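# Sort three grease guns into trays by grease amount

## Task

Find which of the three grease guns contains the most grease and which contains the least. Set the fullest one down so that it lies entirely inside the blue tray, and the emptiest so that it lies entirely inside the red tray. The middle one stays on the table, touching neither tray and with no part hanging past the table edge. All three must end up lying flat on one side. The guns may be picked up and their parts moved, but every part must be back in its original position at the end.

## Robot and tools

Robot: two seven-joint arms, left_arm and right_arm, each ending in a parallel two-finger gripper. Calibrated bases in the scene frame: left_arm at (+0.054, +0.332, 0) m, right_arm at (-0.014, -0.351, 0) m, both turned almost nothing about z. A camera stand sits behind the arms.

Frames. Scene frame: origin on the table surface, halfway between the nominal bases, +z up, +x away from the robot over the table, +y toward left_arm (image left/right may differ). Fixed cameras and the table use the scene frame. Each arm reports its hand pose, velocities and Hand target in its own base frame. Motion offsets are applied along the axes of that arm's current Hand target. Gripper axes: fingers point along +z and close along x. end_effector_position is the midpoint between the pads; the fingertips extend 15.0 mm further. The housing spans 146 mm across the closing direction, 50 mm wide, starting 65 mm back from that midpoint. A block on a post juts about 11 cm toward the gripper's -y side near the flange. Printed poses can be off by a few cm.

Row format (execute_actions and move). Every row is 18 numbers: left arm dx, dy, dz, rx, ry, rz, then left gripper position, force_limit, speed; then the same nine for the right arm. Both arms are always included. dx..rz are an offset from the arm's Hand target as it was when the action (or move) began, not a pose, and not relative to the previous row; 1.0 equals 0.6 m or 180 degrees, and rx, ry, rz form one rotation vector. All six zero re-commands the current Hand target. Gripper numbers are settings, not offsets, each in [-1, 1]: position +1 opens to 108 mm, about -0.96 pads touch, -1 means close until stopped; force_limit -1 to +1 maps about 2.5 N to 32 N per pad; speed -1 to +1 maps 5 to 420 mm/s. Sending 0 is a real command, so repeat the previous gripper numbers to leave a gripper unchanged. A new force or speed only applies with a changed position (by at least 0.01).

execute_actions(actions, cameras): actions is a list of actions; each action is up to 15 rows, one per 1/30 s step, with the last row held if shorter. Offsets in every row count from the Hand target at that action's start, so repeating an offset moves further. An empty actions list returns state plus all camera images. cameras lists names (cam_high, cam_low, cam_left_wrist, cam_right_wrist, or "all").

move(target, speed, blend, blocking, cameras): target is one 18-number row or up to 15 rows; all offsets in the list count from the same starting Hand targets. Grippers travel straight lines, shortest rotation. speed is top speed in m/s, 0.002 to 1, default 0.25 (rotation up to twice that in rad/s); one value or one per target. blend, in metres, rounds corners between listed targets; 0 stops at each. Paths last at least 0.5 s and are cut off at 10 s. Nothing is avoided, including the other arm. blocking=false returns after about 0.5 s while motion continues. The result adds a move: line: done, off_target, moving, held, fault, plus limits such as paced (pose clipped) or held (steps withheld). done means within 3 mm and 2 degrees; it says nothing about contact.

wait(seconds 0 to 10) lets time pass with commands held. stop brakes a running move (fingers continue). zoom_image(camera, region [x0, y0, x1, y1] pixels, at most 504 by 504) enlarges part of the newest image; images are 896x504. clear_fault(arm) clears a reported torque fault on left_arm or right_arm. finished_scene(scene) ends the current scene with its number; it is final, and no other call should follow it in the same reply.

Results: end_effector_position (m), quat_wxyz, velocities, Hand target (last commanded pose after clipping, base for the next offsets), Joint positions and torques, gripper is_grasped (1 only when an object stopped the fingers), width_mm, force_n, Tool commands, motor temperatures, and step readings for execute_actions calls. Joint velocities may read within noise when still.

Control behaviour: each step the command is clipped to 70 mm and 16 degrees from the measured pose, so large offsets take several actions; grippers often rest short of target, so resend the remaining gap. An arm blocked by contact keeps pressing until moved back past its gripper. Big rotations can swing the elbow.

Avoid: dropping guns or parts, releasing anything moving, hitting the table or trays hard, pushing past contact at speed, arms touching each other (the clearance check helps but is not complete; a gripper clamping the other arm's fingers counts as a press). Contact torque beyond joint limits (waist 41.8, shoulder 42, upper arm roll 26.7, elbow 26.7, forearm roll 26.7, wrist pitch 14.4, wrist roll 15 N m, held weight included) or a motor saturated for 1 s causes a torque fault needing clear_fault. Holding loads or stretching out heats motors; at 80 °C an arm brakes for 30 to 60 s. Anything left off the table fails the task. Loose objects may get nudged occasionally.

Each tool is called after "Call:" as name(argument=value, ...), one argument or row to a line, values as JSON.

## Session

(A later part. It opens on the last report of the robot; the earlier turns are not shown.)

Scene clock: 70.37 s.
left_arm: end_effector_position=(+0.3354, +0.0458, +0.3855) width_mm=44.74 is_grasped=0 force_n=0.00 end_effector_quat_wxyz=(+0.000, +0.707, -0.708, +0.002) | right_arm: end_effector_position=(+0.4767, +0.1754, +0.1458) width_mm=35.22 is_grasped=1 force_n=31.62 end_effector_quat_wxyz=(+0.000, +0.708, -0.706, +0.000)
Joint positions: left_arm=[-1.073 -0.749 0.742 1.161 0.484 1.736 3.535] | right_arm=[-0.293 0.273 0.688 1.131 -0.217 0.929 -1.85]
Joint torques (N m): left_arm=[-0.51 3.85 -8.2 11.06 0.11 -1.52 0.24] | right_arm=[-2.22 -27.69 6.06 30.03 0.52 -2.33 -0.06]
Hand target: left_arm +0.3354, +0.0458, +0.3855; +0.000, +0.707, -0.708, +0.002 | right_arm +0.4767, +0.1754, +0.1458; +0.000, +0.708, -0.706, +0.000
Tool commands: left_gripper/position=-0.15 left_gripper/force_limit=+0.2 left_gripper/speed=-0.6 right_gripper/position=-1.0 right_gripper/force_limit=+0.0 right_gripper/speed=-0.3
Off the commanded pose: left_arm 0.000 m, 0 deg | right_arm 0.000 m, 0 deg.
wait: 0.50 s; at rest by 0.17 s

Call:
move(
  target=[0,0,0,0,0,0,-0.15,0.2,-0.6,0,0,0.197,0,0,0,-1,0,-0.3],
  speed=[0.08],
)

Call:
execute_actions(
  actions=[
    [[0,0,0,0,0,0,-0.15,0.2,-0.6,0,0,0,0,0,0,1,0,-0.5]],
    [[0,0,0,0,0,0,-0.15,0.2,-0.6,0,0,0,0,0,0,1,0,-0.5]],
  ],
)

Call:
move(
  target=[0,0,0,0,0,0,-0.15,0.2,-0.6,0,0,-0.197,0,0,0,1,0,-0.5],
  speed=[0.12],
)

Call:
wait(
  seconds=0.5,
)

Call:
move(
  target=[0,0,0,0,0,0,-0.15,0.2,-0.6,0.24,0.01,0,0,0,0,1,0,-0.5],
)

Call:
move(
  target=[0,0,0,0,0,0,-0.15,0.2,-0.6,0,0,0.198,0,0,0,1,0,-0.5],
  speed=[0.12],
  cameras=["cam_right_wrist"],
)

Scene clock: 73.40 s.
left_arm: end_effector_position=(+0.3354, +0.0458, +0.3855) width_mm=44.74 is_grasped=0 force_n=0.00 end_effector_quat_wxyz=(+0.000, +0.707, -0.708, +0.002) | right_arm: end_effector_position=(+0.4767, +0.1752, +0.0277) width_mm=35.22 is_grasped=1 force_n=31.62 end_effector_quat_wxyz=(+0.000, +0.708, -0.706, +0.000)
Joint positions: left_arm=[-1.073 -0.749 0.742 1.161 0.484 1.736 3.535] | right_arm=[-0.2 0.513 0.566 1.067 -0.439 0.671 -1.7]
Joint torques (N m): left_arm=[0.3 3.12 -8.46 10.97 0.24 -1.49 -0.02] | right_arm=[2.31 -29.87 7.75 24.96 -0.16 -2.87 0.29]
Hand target: left_arm +0.3354, +0.0458, +0.3855; +0.000, +0.707, -0.708, +0.002 | right_arm +0.4767, +0.1752, +0.0276; +0.000, +0.708, -0.706, +0.000
Off the commanded pose: left_arm 0.000 m, 0 deg | right_arm 0.000 m, 0 deg.
move: done

Scene clock: 74.60 s.
left_arm: end_effector_position=(+0.3354, +0.0458, +0.3855) width_mm=44.74 is_grasped=0 force_n=0.00 end_effector_quat_wxyz=(+0.000, +0.707, -0.708, +0.002) | right_arm: end_effector_position=(+0.4767, +0.1752, +0.0276) width_mm=107.99 is_grasped=0 force_n=0.00 end_effector_quat_wxyz=(+0.000, +0.708, -0.706, +0.000)
Joint positions: left_arm=[-1.073 -0.749 0.742 1.161 0.484 1.736 3.535] | right_arm=[-0.2 0.513 0.566 1.067 -0.439 0.671 -1.7]
Joint torques (N m): left_arm=[0.51 3.17 -8.43 11 0.14 -1.52 -0.01] | right_arm=[1.63 -27.42 7.31 20.24 -0.03 -1.99 0.19]
Hand target: left_arm +0.3354, +0.0458, +0.3855; +0.000, +0.707, -0.708, +0.002 | right_arm +0.4767, +0.1752, +0.0276; +0.000, +0.708, -0.706, +0.000
Off the commanded pose: left_arm 0.000 m, 0 deg | right_arm 0.000 m, 0 deg.
Step readings (end_effector_position of left_arm | right_arm):
0: (+0.3354, +0.0458, +0.3855) | (+0.4767, +0.1752, +0.0277)
1: (+0.3354, +0.0458, +0.3855) | (+0.4767, +0.1752, +0.0276)
2: (+0.3354, +0.0458, +0.3855) | (+0.4767, +0.1752, +0.0276)
4: (+0.3354, +0.0458, +0.3855) | (+0.4768, +0.1753, +0.0277)
8: (+0.3354, +0.0458, +0.3855) | (+0.4768, +0.1753, +0.0277)
15: (+0.3354, +0.0458, +0.3855) | (+0.4767, +0.1753, +0.0276)
16: (+0.3354, +0.0458, +0.3855) | (+0.4767, +0.1753, +0.0276)
17: (+0.3354, +0.0458, +0.3855) | (+0.4767, +0.1753, +0.0276)
19: (+0.3354, +0.0458, +0.3855) | (+0.4767, +0.1753, +0.0276)
23: (+0.3354, +0.0458, +0.3855) | (+0.4767, +0.1753, +0.0276)
30: (+0.3354, +0.0458, +0.3855) | (+0.4767, +0.1752, +0.0276)

Scene clock: 76.00 s.
left_arm: end_effector_position=(+0.3354, +0.0458, +0.3855) width_mm=44.74 is_grasped=0 force_n=0.00 end_effector_quat_wxyz=(+0.000, +0.707, -0.708, +0.002) | right_arm: end_effector_position=(+0.4766, +0.1754, +0.1458) width_mm=107.99 is_grasped=0 force_n=0.00 end_effector_quat_wxyz=(+0.000, +0.708, -0.706, +0.000)
Joint positions: left_arm=[-1.073 -0.749 0.742 1.161 0.484 1.736 3.535] | right_arm=[-0.292 0.273 0.687 1.131 -0.216 0.929 -1.851]
Joint torques (N m): left_arm=[0.4 3.24 -8.6 10.9 -0.15 -1.59 -0.03] | right_arm=[-1.98 -25.36 5.31 26.91 0.49 -1.87 -0.24]
Hand target: left_arm +0.3354, +0.0458, +0.3855; +0.000, +0.707, -0.708, +0.002 | right_arm +0.4767, +0.1754, +0.1458; +0.000, +0.708, -0.706, +0.000
Off the commanded pose: left_arm 0.000 m, 0 deg | right_arm 0.000 m, 0 deg.
move: done

Scene clock: 76.50 s.
left_arm: end_effector_position=(+0.3354, +0.0458, +0.3855) width_mm=44.74 is_grasped=0 force_n=0.00 end_effector_quat_wxyz=(+0.000, +0.707, -0.708, +0.002) | right_arm: end_effector_position=(+0.4767, +0.1754, +0.1458) width_mm=107.99 is_grasped=0 force_n=0.00 end_effector_quat_wxyz=(+0.000, +0.708, -0.706, +0.000)
Joint positions: left_arm=[-1.073 -0.749 0.742 1.161 0.484 1.736 3.535] | right_arm=[-0.292 0.273 0.687 1.131 -0.216 0.929 -1.851]
Joint torques (N m): left_arm=[0.42 3.11 -8.34 10.95 -0.08 -1.53 0.04] | right_arm=[-2.36 -25.46 5.5 26.88 0.41 -1.9 -0.23]
Hand target: left_arm +0.3354, +0.0458, +0.3855; +0.000, +0.707, -0.708, +0.002 | right_arm +0.4767, +0.1754, +0.1458; +0.000, +0.708, -0.706, +0.000
Tool commands: left_gripper/position=-0.15 left_gripper/force_limit=+0.2 left_gripper/speed=-0.6 right_gripper/position=+1.0 right_gripper/force_limit=+0.0 right_gripper/speed=-0.5
Off the commanded pose: left_arm 0.000 m, 0 deg | right_arm 0.000 m, 0 deg.
wait: 0.50 s; at rest by 0.17 s

Scene clock: 77.60 s.
left_arm: end_effector_position=(+0.3354, +0.0458, +0.3855) width_mm=44.74 is_grasped=0 force_n=0.00 end_effector_quat_wxyz=(+0.000, +0.707, -0.708, +0.002) | right_arm: end_effector_position=(+0.4710, +0.0314, +0.1459) width_mm=107.99 is_grasped=0 force_n=0.00 end_effector_quat_wxyz=(+0.000, +0.708, -0.706, +0.000)
Joint positions: left_arm=[-1.073 -0.749 0.742 1.161 0.484 1.736 3.535] | right_arm=[-0.522 0.127 0.602 0.984 -0.094 0.881 -2.222]
Joint torques (N m): left_arm=[0.25 3.12 -8.42 10.9 -0.28 -1.54 -0.05] | right_arm=[-2.03 -23.35 1.62 24.72 0.46 -2.71 -0.14]
Hand target: left_arm +0.3354, +0.0458, +0.3855; +0.000, +0.707, -0.708, +0.002 | right_arm +0.4710, +0.0313, +0.1459; +0.000, +0.708, -0.706, +0.000
Off the commanded pose: left_arm 0.000 m, 0 deg | right_arm 0.000 m, 0 deg.
move: done

Scene clock: 79.07 s.
left_arm: end_effector_position=(+0.3354, +0.0458, +0.3855) width_mm=44.74 is_grasped=0 force_n=0.00 end_effector_quat_wxyz=(+0.000, +0.707, -0.708, +0.002) | right_arm: end_effector_position=(+0.4710, +0.0312, +0.0272) width_mm=107.99 is_grasped=0 force_n=0.00 end_effector_quat_wxyz=(+0.000, +0.708, -0.706, +0.000)
Joint positions: left_arm=[-1.073 -0.749 0.742 1.161 0.484 1.736 3.535] | right_arm=[-0.448 0.399 0.506 0.915 -0.346 0.59 -2.043]
Joint torques (N m): left_arm=[0.44 2.96 -8.4 10.58 -0.54 -1.54 0.02] | right_arm=[1.8 -25.23 4.57 22.11 -1.01 -2.7 0.25]
Hand target: left_arm +0.3354, +0.0458, +0.3855; +0.000, +0.707, -0.708, +0.002 | right_arm +0.4710, +0.0312, +0.0271; +0.000, +0.708, -0.706, +0.000
Off the commanded pose: left_arm 0.000 m, 0 deg | right_arm 0.000 m, 0 deg.
move: done
Images, in order (width x height): cam_right_wrist 896x504.

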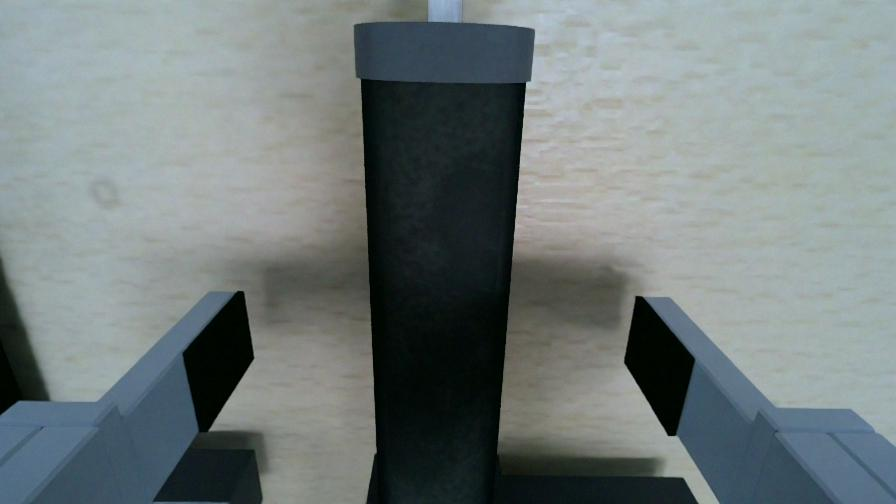

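Call:
execute_actions(
  actions=[
    [[0,0,0,0,0,0,-0.15,0.2,-0.6,0,0,0,0,0,0,-1,0,-0.3]],
    [[0,0,0,0,0,0,-0.15,0.2,-0.6,0,0,0,0,0,0,-1,0,-0.3]],
  ],
)

Call:
move(
  target=[0,0,0,0,0,0,-0.15,0.2,-0.6,0,0,-0.198,0,0,0,-1,0,-0.3],
  speed=[0.12],
)

Call:
wait(
  seconds=0.5,
)

Call:
move(
  target=[0,0,0,0,0,0,-0.15,0.2,-0.6,0,0,0.197,0,0,0,-1,0,-0.3],
  speed=[0.08],
)

Call:
execute_actions(
  actions=[
    [[0,0,0,0,0,0,-0.15,0.2,-0.6,0,0,0,0,0,0,1,0,-0.5]],
    [[0,0,0,0,0,0,-0.15,0.2,-0.6,0,0,0,0,0,0,1,0,-0.5]],
  ],
)

Call:
move(
  target=[0,0,0,0,0,0,-0.15,0.2,-0.6,0,0,-0.198,0,0,0,1,0,-0.5],
  speed=[0.12],
)

Call:
wait(
  seconds=0.5,
)

Scene clock: 81.43 s.
left_arm: end_effector_position=(+0.3354, +0.0458, +0.3855) width_mm=44.74 is_grasped=0 force_n=0.00 end_effector_quat_wxyz=(+0.000, +0.707, -0.708, +0.002) | right_arm: end_effector_position=(+0.4710, +0.0312, +0.0271) width_mm=35.27 is_grasped=1 force_n=29.14 end_effector_quat_wxyz=(+0.000, +0.708, -0.706, +0.000)
Joint positions: left_arm=[-1.073 -0.749 0.742 1.161 0.484 1.736 3.535] | right_arm=[-0.448 0.399 0.506 0.915 -0.346 0.59 -2.043]
Joint torques (N m): left_arm=[0.33 2.74 -8.4 10.74 -0.63 -1.54 -0.01] | right_arm=[-1.68 -27.16 5.02 20.38 0.08 -2.12 0]
Hand target: left_arm +0.3354, +0.0458, +0.3855; +0.000, +0.707, -0.708, +0.002 | right_arm +0.4710, +0.0312, +0.0271; +0.000, +0.708, -0.706, +0.000
Off the commanded pose: left_arm 0.000 m, 0 deg | right_arm 0.000 m, 0 deg.
Step readings (end_effector_position of left_arm | right_arm):
0: (+0.3354, +0.0458, +0.3855) | (+0.4710, +0.0312, +0.0271)
1: (+0.3354, +0.0458, +0.3855) | (+0.4710, +0.0312, +0.0271)
2: (+0.3354, +0.0458, +0.3855) | (+0.4710, +0.0312, +0.0271)
4: (+0.3354, +0.0458, +0.3855) | (+0.4710, +0.0312, +0.0271)
8: (+0.3354, +0.0458, +0.3855) | (+0.4710, +0.0312, +0.0271)
15: (+0.3354, +0.0458, +0.3855) | (+0.4710, +0.0312, +0.0271)
16: (+0.3354, +0.0458, +0.3855) | (+0.4710, +0.0313, +0.0271)
17: (+0.3354, +0.0458, +0.3855) | (+0.4710, +0.0313, +0.0271)
19: (+0.3354, +0.0458, +0.3855) | (+0.4710, +0.0313, +0.0271)
23: (+0.3354, +0.0458, +0.3855) | (+0.4710, +0.0313, +0.0271)
30: (+0.3354, +0.0458, +0.3855) | (+0.4710, +0.0313, +0.0271)

Scene clock: 82.87 s.
left_arm: end_effector_position=(+0.3354, +0.0458, +0.3855) width_mm=44.74 is_grasped=0 force_n=0.00 end_effector_quat_wxyz=(+0.000, +0.707, -0.708, +0.002) | right_arm: end_effector_position=(+0.4709, +0.0313, +0.1459) width_mm=35.27 is_grasped=1 force_n=29.16 end_effector_quat_wxyz=(+0.000, +0.708, -0.706, +0.000)
Joint positions: left_arm=[-1.073 -0.749 0.742 1.161 0.484 1.736 3.535] | right_arm=[-0.527 0.127 0.608 0.984 -0.095 0.882 -2.221]
Joint torques (N m): left_arm=[0.37 2.8 -8.49 10.74 -0.63 -1.49 -0.03] | right_arm=[-2.08 -25.31 2.8 29.48 0.56 -2.07 -0.11]
Hand target: left_arm +0.3354, +0.0458, +0.3855; +0.000, +0.707, -0.708, +0.002 | right_arm +0.4710, +0.0313, +0.1459; +0.000, +0.708, -0.706, +0.000
Off the commanded pose: left_arm 0.000 m, 0 deg | right_arm 0.000 m, 0 deg.
move: done

Scene clock: 83.37 s.
left_arm: end_effector_position=(+0.3354, +0.0458, +0.3855) width_mm=44.74 is_grasped=0 force_n=0.00 end_effector_quat_wxyz=(+0.000, +0.707, -0.708, +0.002) | right_arm: end_effector_position=(+0.4710, +0.0313, +0.1459) width_mm=35.27 is_grasped=1 force_n=29.16 end_effector_quat_wxyz=(+0.000, +0.708, -0.706, +0.000)
Joint positions: left_arm=[-1.073 -0.749 0.742 1.161 0.484 1.736 3.535] | right_arm=[-0.527 0.127 0.608 0.984 -0.095 0.882 -2.221]
Joint torques (N m): left_arm=[0.16 2.79 -8.36 10.81 -0.72 -1.51 -0.04] | right_arm=[-2.34 -25.16 2.92 29.82 0.36 -2.24 -0.16]
Hand target: left_arm +0.3354, +0.0458, +0.3855; +0.000, +0.707, -0.708, +0.002 | right_arm +0.4710, +0.0313, +0.1459; +0.000, +0.708, -0.706, +0.000
Tool commands: left_gripper/position=-0.15 left_gripper/force_limit=+0.2 left_gripper/speed=-0.6 right_gripper/position=-1.0 right_gripper/force_limit=+0.0 right_gripper/speed=-0.3
Off the commanded pose: left_arm 0.000 m, 0 deg | right_arm 0.000 m, 0 deg.
wait: 0.50 s; at rest by 0.17 s

Scene clock: 85.27 s.
left_arm: end_effector_position=(+0.3354, +0.0458, +0.3855) width_mm=44.74 is_grasped=0 force_n=0.00 end_effector_quat_wxyz=(+0.000, +0.707, -0.708, +0.002) | right_arm: end_effector_position=(+0.4710, +0.0312, +0.0278) width_mm=35.27 is_grasped=1 force_n=29.17 end_effector_quat_wxyz=(+0.000, +0.708, -0.706, +0.000)
Joint positions: left_arm=[-1.073 -0.749 0.742 1.161 0.484 1.736 3.535] | right_arm=[-0.45 0.397 0.508 0.915 -0.346 0.591 -2.043]
Joint torques (N m): left_arm=[0.2 2.72 -8.53 10.72 -0.65 -1.51 0] | right_arm=[1.76 -26.92 5 24.25 -1 -3.04 0.36]
Hand target: left_arm +0.3354, +0.0458, +0.3855; +0.000, +0.707, -0.708, +0.002 | right_arm +0.4710, +0.0312, +0.0277; +0.000, +0.708, -0.706, +0.000
Off the commanded pose: left_arm 0.000 m, 0 deg | right_arm 0.000 m, 0 deg.
move: done

Scene clock: 86.47 s.
left_arm: end_effector_position=(+0.3354, +0.0458, +0.3855) width_mm=44.74 is_grasped=0 force_n=0.00 end_effector_quat_wxyz=(+0.000, +0.707, -0.708, +0.002) | right_arm: end_effector_position=(+0.4710, +0.0312, +0.0277) width_mm=107.99 is_grasped=0 force_n=0.00 end_effector_quat_wxyz=(+0.000, +0.708, -0.706, +0.000)
Joint positions: left_arm=[-1.073 -0.749 0.742 1.161 0.484 1.736 3.535] | right_arm=[-0.45 0.397 0.508 0.915 -0.346 0.591 -2.043]
Joint torques (N m): left_arm=[0.17 2.56 -8.4 10.73 -0.68 -1.54 -0.02] | right_arm=[1.41 -25.21 4.73 19.62 -0.02 -2.1 0.44]
Hand target: left_arm +0.3354, +0.0458, +0.3855; +0.000, +0.707, -0.708, +0.002 | right_arm +0.4710, +0.0312, +0.0277; +0.000, +0.708, -0.706, +0.000
Off the commanded pose: left_arm 0.000 m, 0 deg | right_arm 0.000 m, 0 deg.
Step readings (end_effector_position of left_arm | right_arm):
0: (+0.3354, +0.0458, +0.3855) | (+0.4710, +0.0312, +0.0278)
1: (+0.3354, +0.0458, +0.3855) | (+0.4710, +0.0312, +0.0278)
2: (+0.3354, +0.0458, +0.3855) | (+0.4710, +0.0312, +0.0278)
4: (+0.3354, +0.0458, +0.3855) | (+0.4711, +0.0312, +0.0278)
8: (+0.3354, +0.0458, +0.3855) | (+0.4711, +0.0312, +0.0278)
15: (+0.3354, +0.0458, +0.3855) | (+0.4710, +0.0312, +0.0278)
16: (+0.3354, +0.0458, +0.3855) | (+0.4710, +0.0312, +0.0278)
17: (+0.3354, +0.0458, +0.3855) | (+0.4710, +0.0312, +0.0278)
19: (+0.3354, +0.0458, +0.3855) | (+0.4710, +0.0312, +0.0278)
23: (+0.3354, +0.0458, +0.3855) | (+0.4710, +0.0312, +0.0277)
30: (+0.3354, +0.0458, +0.3855) | (+0.4710, +0.0312, +0.0277)

Scene clock: 87.90 s.
left_arm: end_effector_position=(+0.3354, +0.0458, +0.3855) width_mm=44.74 is_grasped=0 force_n=0.00 end_effector_quat_wxyz=(+0.000, +0.707, -0.708, +0.002) | right_arm: end_effector_position=(+0.4709, +0.0313, +0.1465) width_mm=107.99 is_grasped=0 force_n=0.00 end_effector_quat_wxyz=(+0.000, +0.708, -0.706, +0.000)
Joint positions: left_arm=[-1.073 -0.749 0.742 1.161 0.484 1.736 3.535] | right_arm=[-0.529 0.126 0.609 0.985 -0.095 0.883 -2.221]
Joint torques (N m): left_arm=[0.45 2.66 -8.38 10.72 -0.69 -1.55 0.04] | right_arm=[-2.23 -23.05 2.79 26.9 0.5 -1.98 -0.22]
Hand target: left_arm +0.3354, +0.0458, +0.3855; +0.000, +0.707, -0.708, +0.002 | right_arm +0.4710, +0.0313, +0.1465; +0.000, +0.708, -0.706, +0.000
Off the commanded pose: left_arm 0.000 m, 0 deg | right_arm 0.000 m, 0 deg.
move: done

Scene clock: 88.40 s.
left_arm: end_effector_position=(+0.3354, +0.0458, +0.3855) width_mm=44.74 is_grasped=0 force_n=0.00 end_effector_quat_wxyz=(+0.000, +0.707, -0.708, +0.002) | right_arm: end_effector_position=(+0.4710, +0.0313, +0.1465) width_mm=107.99 is_grasped=0 force_n=0.00 end_effector_quat_wxyz=(+0.000, +0.708, -0.706, +0.000)
Joint positions: left_arm=[-1.073 -0.749 0.742 1.161 0.484 1.736 3.535] | right_arm=[-0.529 0.126 0.609 0.985 -0.095 0.883 -2.221]
Joint torques (N m): left_arm=[0.4 2.72 -8.39 10.79 -0.62 -1.57 -0.03] | right_arm=[-2.6 -23.24 2.54 27.1 0.51 -1.82 -0.11]
Hand target: left_arm +0.3354, +0.0458, +0.3855; +0.000, +0.707, -0.708, +0.002 | right_arm +0.4710, +0.0313, +0.1465; +0.000, +0.708, -0.706, +0.000
Tool commands: left_gripper/position=-0.15 left_gripper/force_limit=+0.2 left_gripper/speed=-0.6 right_gripper/position=+1.0 right_gripper/force_limit=+0.0 right_gripper/speed=-0.5
Off the commanded pose: left_arm 0.000 m, 0 deg | right_arm 0.000 m, 0 deg.
wait: 0.50 s; at rest by 0.17 s

Call:
move(
  target=[0,0,0,0,0,0,-0.15,0.2,-0.6,0,0,0.199,0,0,0,1,0,-0.5],
  speed=[0.2],
)

Call:
execute_actions(
  actions=[
    [[0,0,0,0,0,0,-0.15,0.2,-0.6,0,0,0,0,0,0,-1,0,0]],
  ],
)

Call:
move(
  target=[
    [0,0,0,0,0,0,-0.15,0.2,-0.6,0,0,-0.22,0,0,0,-1,0,0],
    [0,0,0,0,0,0,-0.15,0.2,-0.6,-0.467,0,-0.22,0,0,0,-1,0,0],
    [0,0,0,0,0,0,-0.15,0.2,-0.6,-0.467,0,-0.05,0,0,0,-1,0,0],
    [0,0,0,0,0,0,-0.15,0.2,-0.6,-0.467,0,0.001,0,0,0,-1,0,0],
  ],
  blend=[0.03,0.03,0.01,0],
  speed=[0.25,0.25,0.2,0.06],
)

Call:
execute_actions(
  actions=[
    [[0,0,0,0,0,0,0.9,0.2,-0.6,0,0,0,0,0,0,0.5,0,0]],
  ],
)

Call:
move(
  target=[
    [0,0,0,0,0,0,0.9,0.2,-0.6,0,0,-0.25,0,0,0,0.5,0,0],
    [0,0,0,0,0,0,0.9,0.2,-0.6,0.4,0.2,-0.25,0,0,0,0.5,0,0],
  ],
  blend=[0.03,0],
  cameras=["cam_high","cam_left_wrist"],
)

Scene clock: 91.30 s.
left_arm: end_effector_position=(+0.3354, +0.0458, +0.3855) width_mm=44.74 is_grasped=0 force_n=0.00 end_effector_quat_wxyz=(+0.000, +0.707, -0.708, +0.002) | right_arm: end_effector_position=(+0.4710, +0.0312, +0.0272) width_mm=107.99 is_grasped=0 force_n=0.00 end_effector_quat_wxyz=(+0.000, +0.708, -0.706, +0.000)
Joint positions: left_arm=[-1.073 -0.749 0.742 1.161 0.484 1.736 3.535] | right_arm=[-0.459 0.401 0.516 0.916 -0.355 0.592 -2.037]
Joint torques (N m): left_arm=[0.23 2.6 -8.45 10.7 -0.58 -1.55 0] | right_arm=[2.13 -24.6 4.98 22.23 -0.76 -2.8 0.16]
Hand target: left_arm +0.3354, +0.0458, +0.3855; +0.000, +0.707, -0.708, +0.002 | right_arm +0.4710, +0.0312, +0.0271; +0.000, +0.708, -0.706, +0.000
Off the commanded pose: left_arm 0.000 m, 0 deg | right_arm 0.000 m, 0 deg.
move: done

Scene clock: 92.00 s.
left_arm: end_effector_position=(+0.3354, +0.0458, +0.3855) width_mm=44.74 is_grasped=0 force_n=0.00 end_effector_quat_wxyz=(+0.000, +0.707, -0.708, +0.002) | right_arm: end_effector_position=(+0.4710, +0.0312, +0.0271) width_mm=35.37 is_grasped=1 force_n=24.07 end_effector_quat_wxyz=(+0.000, +0.708, -0.706, +0.000)
Joint positions: left_arm=[-1.073 -0.749 0.742 1.161 0.484 1.736 3.535] | right_arm=[-0.459 0.401 0.516 0.916 -0.355 0.592 -2.037]
Joint torques (N m): left_arm=[0.3 2.52 -8.53 10.73 -0.62 -1.54 0] | right_arm=[0.69 -25.17 4.52 22.16 -0.73 -2.6 0.17]
Hand target: left_arm +0.3354, +0.0458, +0.3855; +0.000, +0.707, -0.708, +0.002 | right_arm +0.4710, +0.0312, +0.0271; +0.000, +0.708, -0.706, +0.000
Off the commanded pose: left_arm 0.000 m, 0 deg | right_arm 0.000 m, 0 deg.
Step readings (end_effector_position of left_arm | right_arm):
0: (+0.3354, +0.0458, +0.3855) | (+0.4710, +0.0312, +0.0272)
1: (+0.3354, +0.0458, +0.3855) | (+0.4710, +0.0312, +0.0272)
2: (+0.3354, +0.0458, +0.3855) | (+0.4710, +0.0312, +0.0272)
4: (+0.3354, +0.0458, +0.3855) | (+0.4710, +0.0312, +0.0272)
8: (+0.3354, +0.0458, +0.3855) | (+0.4710, +0.0312, +0.0271)
15: (+0.3354, +0.0458, +0.3855) | (+0.4710, +0.0312, +0.0271)

Scene clock: 95.03 s.
left_arm: end_effector_position=(+0.3354, +0.0458, +0.3855) width_mm=44.74 is_grasped=0 force_n=0.00 end_effector_quat_wxyz=(+0.000, +0.707, -0.708, +0.002) | right_arm: end_effector_position=(+0.4706, +0.3116, +0.0267) width_mm=35.37 is_grasped=1 force_n=23.96 end_effector_quat_wxyz=(+0.000, +0.708, -0.706, +0.001)
Joint positions: left_arm=[-1.073 -0.749 0.742 1.161 0.484 1.736 3.535] | right_arm=[0.036 0.696 0.621 1.324 -0.546 0.805 -1.421]
Joint torques (N m): left_arm=[0.41 2.42 -8.46 10.61 -0.67 -1.51 0.03] | right_arm=[2.41 -15.17 3.09 11.97 -1.19 -2.83 0.44]
Hand target: left_arm +0.3354, +0.0458, +0.3855; +0.000, +0.707, -0.708, +0.002 | right_arm +0.4704, +0.3114, +0.0263; +0.000, +0.708, -0.706, +0.000
Off the commanded pose: left_arm 0.000 m, 0 deg | right_arm 0.000 m, 0 deg.
move: done

Scene clock: 95.93 s.
left_arm: end_effector_position=(+0.3354, +0.0458, +0.3855) width_mm=102.49 is_grasped=0 force_n=0.00 end_effector_quat_wxyz=(+0.000, +0.707, -0.708, +0.002) | right_arm: end_effector_position=(+0.4704, +0.3114, +0.0263) width_mm=80.50 is_grasped=0 force_n=0.00 end_effector_quat_wxyz=(+0.000, +0.708, -0.706, +0.000)
Joint positions: left_arm=[-1.073 -0.749 0.742 1.161 0.484 1.736 3.535] | right_arm=[0.036 0.697 0.621 1.324 -0.546 0.805 -1.421]
Joint torques (N m): left_arm=[0.28 2.46 -8.44 10.69 -0.66 -1.53 0.03] | right_arm=[-1.27 -33.54 11.13 23.34 0.21 -2.03 0.11]
Hand target: left_arm +0.3354, +0.0458, +0.3855; +0.000, +0.707, -0.708, +0.002 | right_arm +0.4704, +0.3114, +0.0263; +0.000, +0.708, -0.706, +0.000
Off the commanded pose: left_arm 0.000 m, 0 deg | right_arm 0.000 m, 0 deg.
Step readings (end_effector_position of left_arm | right_arm):
0: (+0.3354, +0.0458, +0.3855) | (+0.4706, +0.3116, +0.0267)
1: (+0.3354, +0.0458, +0.3855) | (+0.4706, +0.3116, +0.0267)
2: (+0.3354, +0.0458, +0.3855) | (+0.4706, +0.3116, +0.0265)
4: (+0.3354, +0.0458, +0.3855) | (+0.4701, +0.3113, +0.0257)
8: (+0.3354, +0.0458, +0.3855) | (+0.4703, +0.3114, +0.0260)
15: (+0.3354, +0.0458, +0.3855) | (+0.4704, +0.3114, +0.0263)

Scene clock: 98.17 s.
left_arm: end_effector_position=(+0.3354, +0.0458, +0.3855) width_mm=102.49 is_grasped=0 force_n=0.00 end_effector_quat_wxyz=(+0.000, +0.707, -0.708, +0.002) | right_arm: end_effector_position=(+0.3509, +0.0713, +0.1765) width_mm=80.50 is_grasped=0 force_n=0.00 end_effector_quat_wxyz=(+0.000, +0.708, -0.706, +0.000)
Joint positions: left_arm=[-1.073 -0.749 0.742 1.161 0.484 1.736 3.535] | right_arm=[-0.388 -0.374 0.563 0.636 0.237 0.97 -2.351]
Joint torques (N m): left_arm=[0.12 2.51 -8.39 10.71 -0.6 -1.49 0.06] | right_arm=[1.74 -12.28 -4.86 24.72 0.7 -1.92 -0.19]
Hand target: left_arm +0.3354, +0.0458, +0.3855; +0.000, +0.707, -0.708, +0.002 | right_arm +0.3509, +0.0713, +0.1765; +0.000, +0.708, -0.706, +0.000
Off the commanded pose: left_arm 0.000 m, 0 deg | right_arm 0.000 m, 0 deg.
move: done
Images, in order (width x height): cam_high 896x504, cam_left_wrist 896x504.

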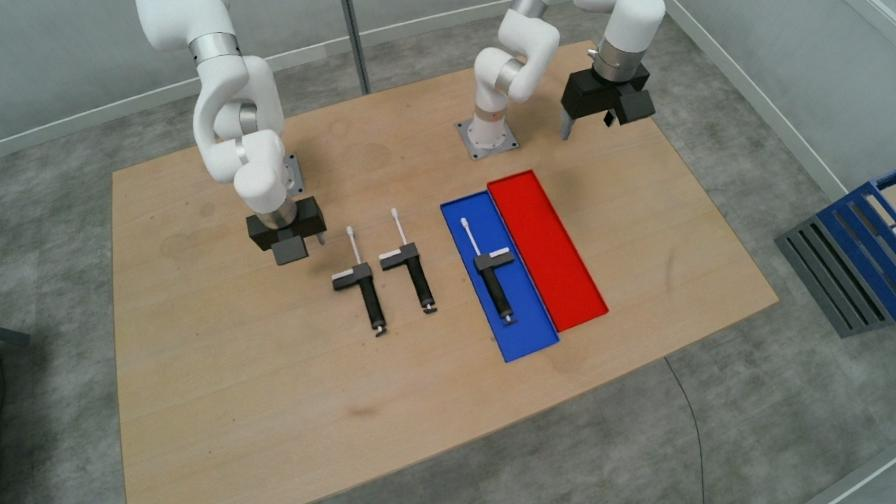

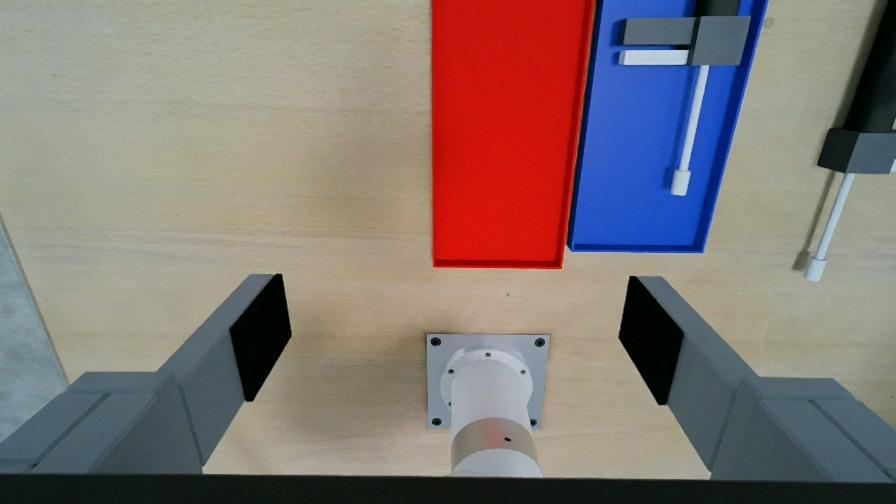

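Call:
move(
  target=[
    [0.697,-0.112,0.42,0,0,0,0.5,0.2,-0.3,0,0,0,0,0,0,0.5,0,0],
    [0.697,-0.112,0.596,0,0,0,0.5,0.2,-0.3,0,0,0,0,0,0,0.5,0,0],
  ],
  blend=[0.02,0],
  speed=[0.35,0.12],
  cameras=["cam_left_wrist"],
)

Call:
execute_actions(
  actions=[
    [[0,0,0,0,0,0,-1,0.2,0,0,0,0,0,0,0,0.5,0,0]],
  ],
)

Call:
move(
  target=[
    [0,0,-0.22,0,0,0,-1,0.2,0,0,0,0,0,0,0,0.5,0,0],
    [-0.62,-0.163,-0.22,0,0,0,-1,0.2,0,0,0,0,0,0,0,0.5,0,0],
  ],
  blend=[0.03,0],
  cameras=["cam_left_wrist","cam_low"],
)

Scene clock: 101.60 s.
left_arm: end_effector_position=(+0.4030, -0.3736, +0.0294) width_mm=80.51 is_grasped=0 force_n=0.00 end_effector_quat_wxyz=(+0.000, +0.707, -0.708, +0.002) | right_arm: end_effector_position=(+0.3509, +0.0713, +0.1765) width_mm=80.50 is_grasped=0 force_n=0.00 end_effector_quat_wxyz=(+0.000, +0.708, -0.706, +0.000)
Joint positions: left_arm=[-1.336 0.655 0.647 1.252 -0.552 0.778 3.545] | right_arm=[-0.388 -0.374 0.563 0.636 0.237 0.97 -2.351]
Joint torques (N m): left_arm=[1.36 -32.8 6.63 10.66 -0.61 -1.56 0.39] | right_arm=[1.41 -12.41 -4.86 24.79 0.4 -2.05 -0.2]
Hand target: left_arm +0.4030, -0.3736, +0.0294; +0.000, +0.707, -0.708, +0.002 | right_arm +0.3509, +0.0713, +0.1765; +0.000, +0.708, -0.706, +0.000
Off the commanded pose: left_arm 0.000 m, 0 deg | right_arm 0.000 m, 0 deg.
move: done
Images, in order (width x height): cam_left_wrist 896x504.

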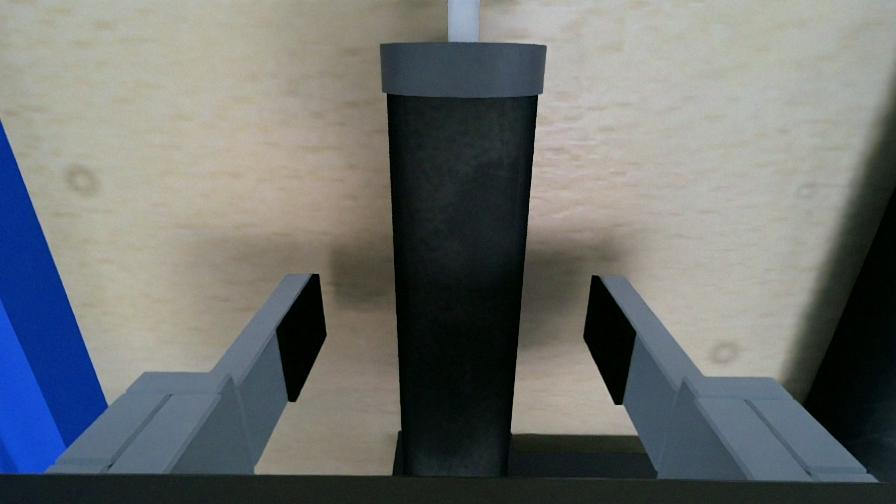

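Scene clock: 102.30 s.
left_arm: end_effector_position=(+0.4030, -0.3736, +0.0294) width_mm=35.27 is_grasped=1 force_n=25.59 end_effector_quat_wxyz=(+0.000, +0.707, -0.708, +0.002) | right_arm: end_effector_position=(+0.3509, +0.0713, +0.1765) width_mm=80.50 is_grasped=0 force_n=0.00 end_effector_quat_wxyz=(+0.000, +0.708, -0.706, +0.000)
Joint positions: left_arm=[-1.336 0.655 0.647 1.252 -0.552 0.778 3.545] | right_arm=[-0.388 -0.374 0.563 0.636 0.237 0.97 -2.351]
Joint torques (N m): left_arm=[-0.29 -33.71 7.06 9.73 1.1 -1.15 0.09] | right_arm=[1.36 -12.55 -4.71 24.82 0.46 -1.99 -0.01]
Hand target: left_arm +0.4030, -0.3736, +0.0294; +0.000, +0.707, -0.708, +0.002 | right_arm +0.3509, +0.0713, +0.1765; +0.000, +0.708, -0.706, +0.000
Off the commanded pose: left_arm 0.000 m, 0 deg | right_arm 0.000 m, 0 deg.
Step readings (end_effector_position of left_arm | right_arm):
0: (+0.4030, -0.3736, +0.0294) | (+0.3509, +0.0713, +0.1765)
1: (+0.4030, -0.3736, +0.0294) | (+0.3509, +0.0713, +0.1765)
2: (+0.4030, -0.3736, +0.0294) | (+0.3509, +0.0713, +0.1765)
4: (+0.4030, -0.3736, +0.0294) | (+0.3509, +0.0713, +0.1765)
8: (+0.4030, -0.3736, +0.0294) | (+0.3509, +0.0713, +0.1765)
15: (+0.4030, -0.3736, +0.0294) | (+0.3509, +0.0713, +0.1765)

Scene clock: 104.90 s.
left_arm: end_effector_position=(+0.5009, -0.0013, +0.1605) width_mm=35.27 is_grasped=1 force_n=25.70 end_effector_quat_wxyz=(+0.000, +0.707, -0.708, +0.002) | right_arm: end_effector_position=(+0.3509, +0.0713, +0.1765) width_mm=80.50 is_grasped=0 force_n=0.00 end_effector_quat_wxyz=(+0.000, +0.708, -0.706, +0.000)
Joint positions: left_arm=[-0.953 0.312 1.023 1.124 -0.325 0.98 4.161] | right_arm=[-0.388 -0.374 0.563 0.636 0.237 0.97 -2.351]
Joint torques (N m): left_arm=[1.18 -21.49 5.06 13.9 -0.82 -1.28 0.41] | right_arm=[1.09 -12.34 -4.68 24.91 0.49 -2 0.01]
Hand target: left_arm +0.5009, -0.0013, +0.1605; +0.000, +0.707, -0.708, +0.002 | right_arm +0.3509, +0.0713, +0.1765; +0.000, +0.708, -0.706, +0.000
Off the commanded pose: left_arm 0.000 m, 0 deg | right_arm 0.000 m, 0 deg.
move: done
Images, in order (width x height): cam_low 896x504, cam_left_wrist 896x504.

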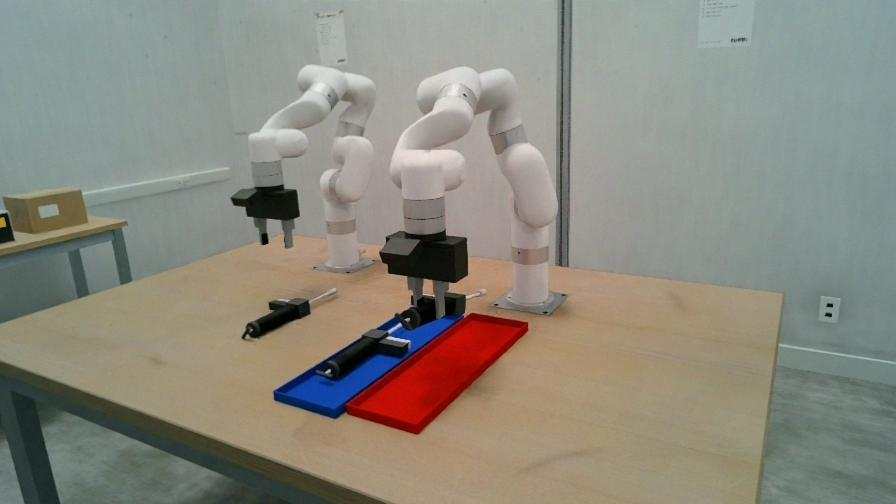

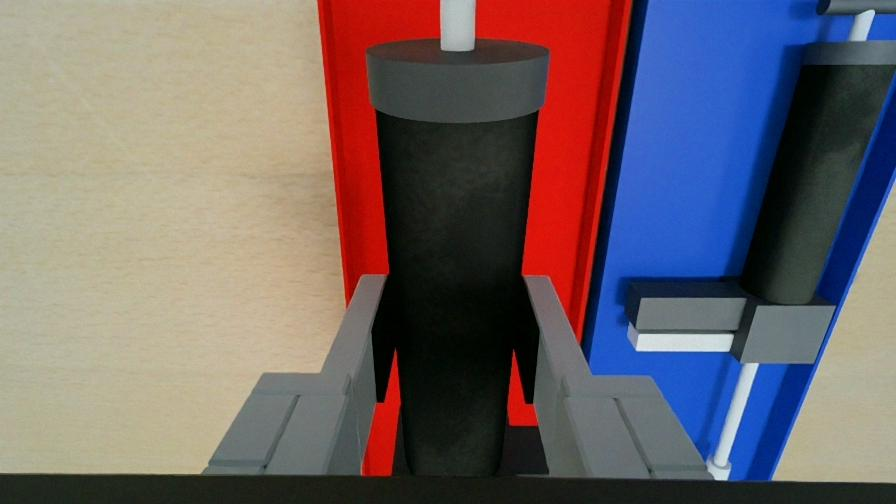

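Call:
move(
  target=[
    [-0.033,0,0.15,0,0,0,-1,0.2,0,0,0,0,0,0,0,0.5,0,0],
    [-0.033,0,0.212,0,0,0,-1,0.2,0,0,0,0,0,0,0,0.5,0,0],
  ],
  blend=[0.02,0],
  speed=[0.2,0.05],
)

Call:
execute_actions(
  actions=[
    [[0,0,0,0,0,0,-0.15,0.2,-0.6,0,0,0,0,0,0,0.5,0,0]],
  ],
)

Call:
move(
  target=[
    [0,0,-0.24,0,0,0,-0.15,0.2,-0.6,0,0,0,0,0,0,0.5,0,0],
    [0,0.25,-0.24,0,0,0,-0.15,0.2,-0.6,0,0,0,0,0,0,0.5,0,0],
  ],
  cameras=["cam_left_wrist","cam_high"],
)

Scene clock: 107.30 s.
left_arm: end_effector_position=(+0.5013, +0.0181, +0.0333) width_mm=35.27 is_grasped=1 force_n=25.55 end_effector_quat_wxyz=(+0.000, +0.707, -0.708, +0.002) | right_arm: end_effector_position=(+0.3509, +0.0713, +0.1765) width_mm=80.50 is_grasped=0 force_n=0.00 end_effector_quat_wxyz=(+0.000, +0.708, -0.706, +0.000)
Joint positions: left_arm=[-0.748 0.581 0.815 1.057 -0.64 0.739 4.407] | right_arm=[-0.388 -0.374 0.563 0.636 0.237 0.97 -2.351]
Joint torques (N m): left_arm=[1.35 -25.92 6.86 9.22 -0.72 -1.36 0.38] | right_arm=[1.26 -12.28 -4.92 24.72 0.55 -2.02 -0.07]
Hand target: left_arm +0.5013, +0.0181, +0.0332; +0.000, +0.707, -0.708, +0.002 | right_arm +0.3509, +0.0713, +0.1765; +0.000, +0.708, -0.706, +0.000
Off the commanded pose: left_arm 0.000 m, 0 deg | right_arm 0.000 m, 0 deg.
move: done; blend cut to 0.0186 m at target 1

Scene clock: 108.00 s.
left_arm: end_effector_position=(+0.5013, +0.0181, +0.0332) width_mm=44.74 is_grasped=0 force_n=0.00 end_effector_quat_wxyz=(+0.000, +0.707, -0.708, +0.002) | right_arm: end_effector_position=(+0.3509, +0.0713, +0.1765) width_mm=80.50 is_grasped=0 force_n=0.00 end_effector_quat_wxyz=(+0.000, +0.708, -0.706, +0.000)
Joint positions: left_arm=[-0.748 0.581 0.815 1.057 -0.64 0.739 4.408] | right_arm=[-0.388 -0.374 0.563 0.636 0.237 0.97 -2.351]
Joint torques (N m): left_arm=[1.34 -29.25 7.84 9.97 -0.66 -1.28 0.27] | right_arm=[1.57 -12.37 -4.89 24.88 0.77 -2.07 0.01]
Hand target: left_arm +0.5013, +0.0181, +0.0332; +0.000, +0.707, -0.708, +0.002 | right_arm +0.3509, +0.0713, +0.1765; +0.000, +0.708, -0.706, +0.000
Off the commanded pose: left_arm 0.000 m, 0 deg | right_arm 0.000 m, 0 deg.
Step readings (end_effector_position of left_arm | right_arm):
0: (+0.5013, +0.0181, +0.0333) | (+0.3509, +0.0713, +0.1765)
1: (+0.5013, +0.0181, +0.0332) | (+0.3509, +0.0713, +0.1765)
2: (+0.5013, +0.0181, +0.0332) | (+0.3509, +0.0713, +0.1765)
4: (+0.5013, +0.0181, +0.0332) | (+0.3509, +0.0713, +0.1765)
8: (+0.5013, +0.0181, +0.0332) | (+0.3509, +0.0713, +0.1765)
15: (+0.5013, +0.0181, +0.0332) | (+0.3509, +0.0713, +0.1765)

Scene clock: 110.27 s.
left_arm: end_effector_position=(+0.3509, +0.0188, +0.1768) width_mm=44.74 is_grasped=0 force_n=0.00 end_effector_quat_wxyz=(+0.000, +0.707, -0.708, +0.002) | right_arm: end_effector_position=(+0.3509, +0.0713, +0.1765) width_mm=80.50 is_grasped=0 force_n=0.00 end_effector_quat_wxyz=(+0.000, +0.708, -0.706, +0.000)
Joint positions: left_arm=[-0.89 -0.544 0.881 0.631 0.475 1.047 3.591] | right_arm=[-0.388 -0.374 0.563 0.636 0.237 0.97 -2.351]
Joint torques (N m): left_arm=[1.17 -7.34 -6.51 11.4 1.24 -1.6 -0.38] | right_arm=[0.8 -12.47 -4.74 25.1 0.2 -2.17 0.2]
Hand target: left_arm +0.3509, +0.0188, +0.1768; +0.000, +0.707, -0.708, +0.002 | right_arm +0.3509, +0.0713, +0.1765; +0.000, +0.708, -0.706, +0.000
Off the commanded pose: left_arm 0.000 m, 0 deg | right_arm 0.000 m, 0 deg.
move: done
Images, in order (width x height): cam_high 896x504, cam_left_wrist 896x504.

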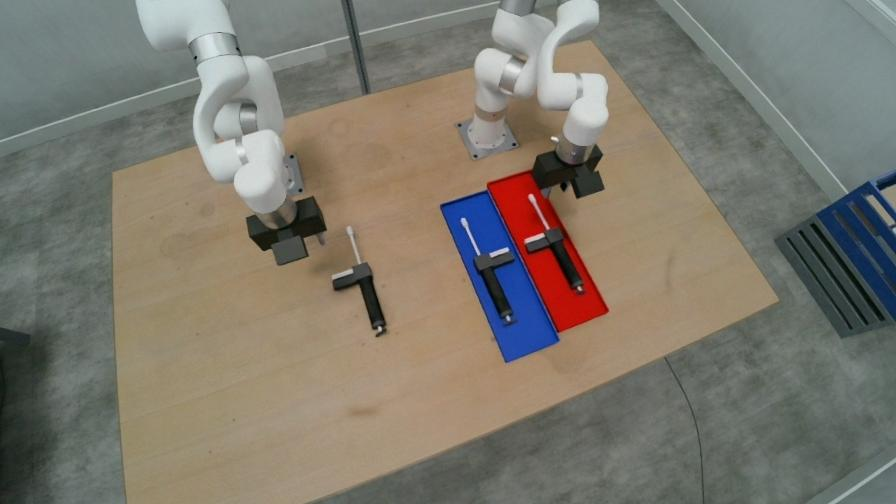

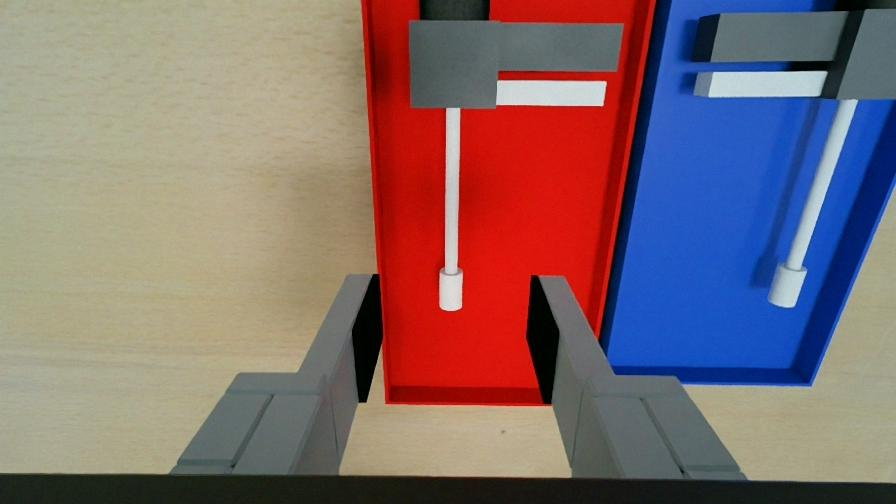

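Works. Finish the practice.

Call:
finished_scene(
  scene=1,
)

The scene is finished: the task was done.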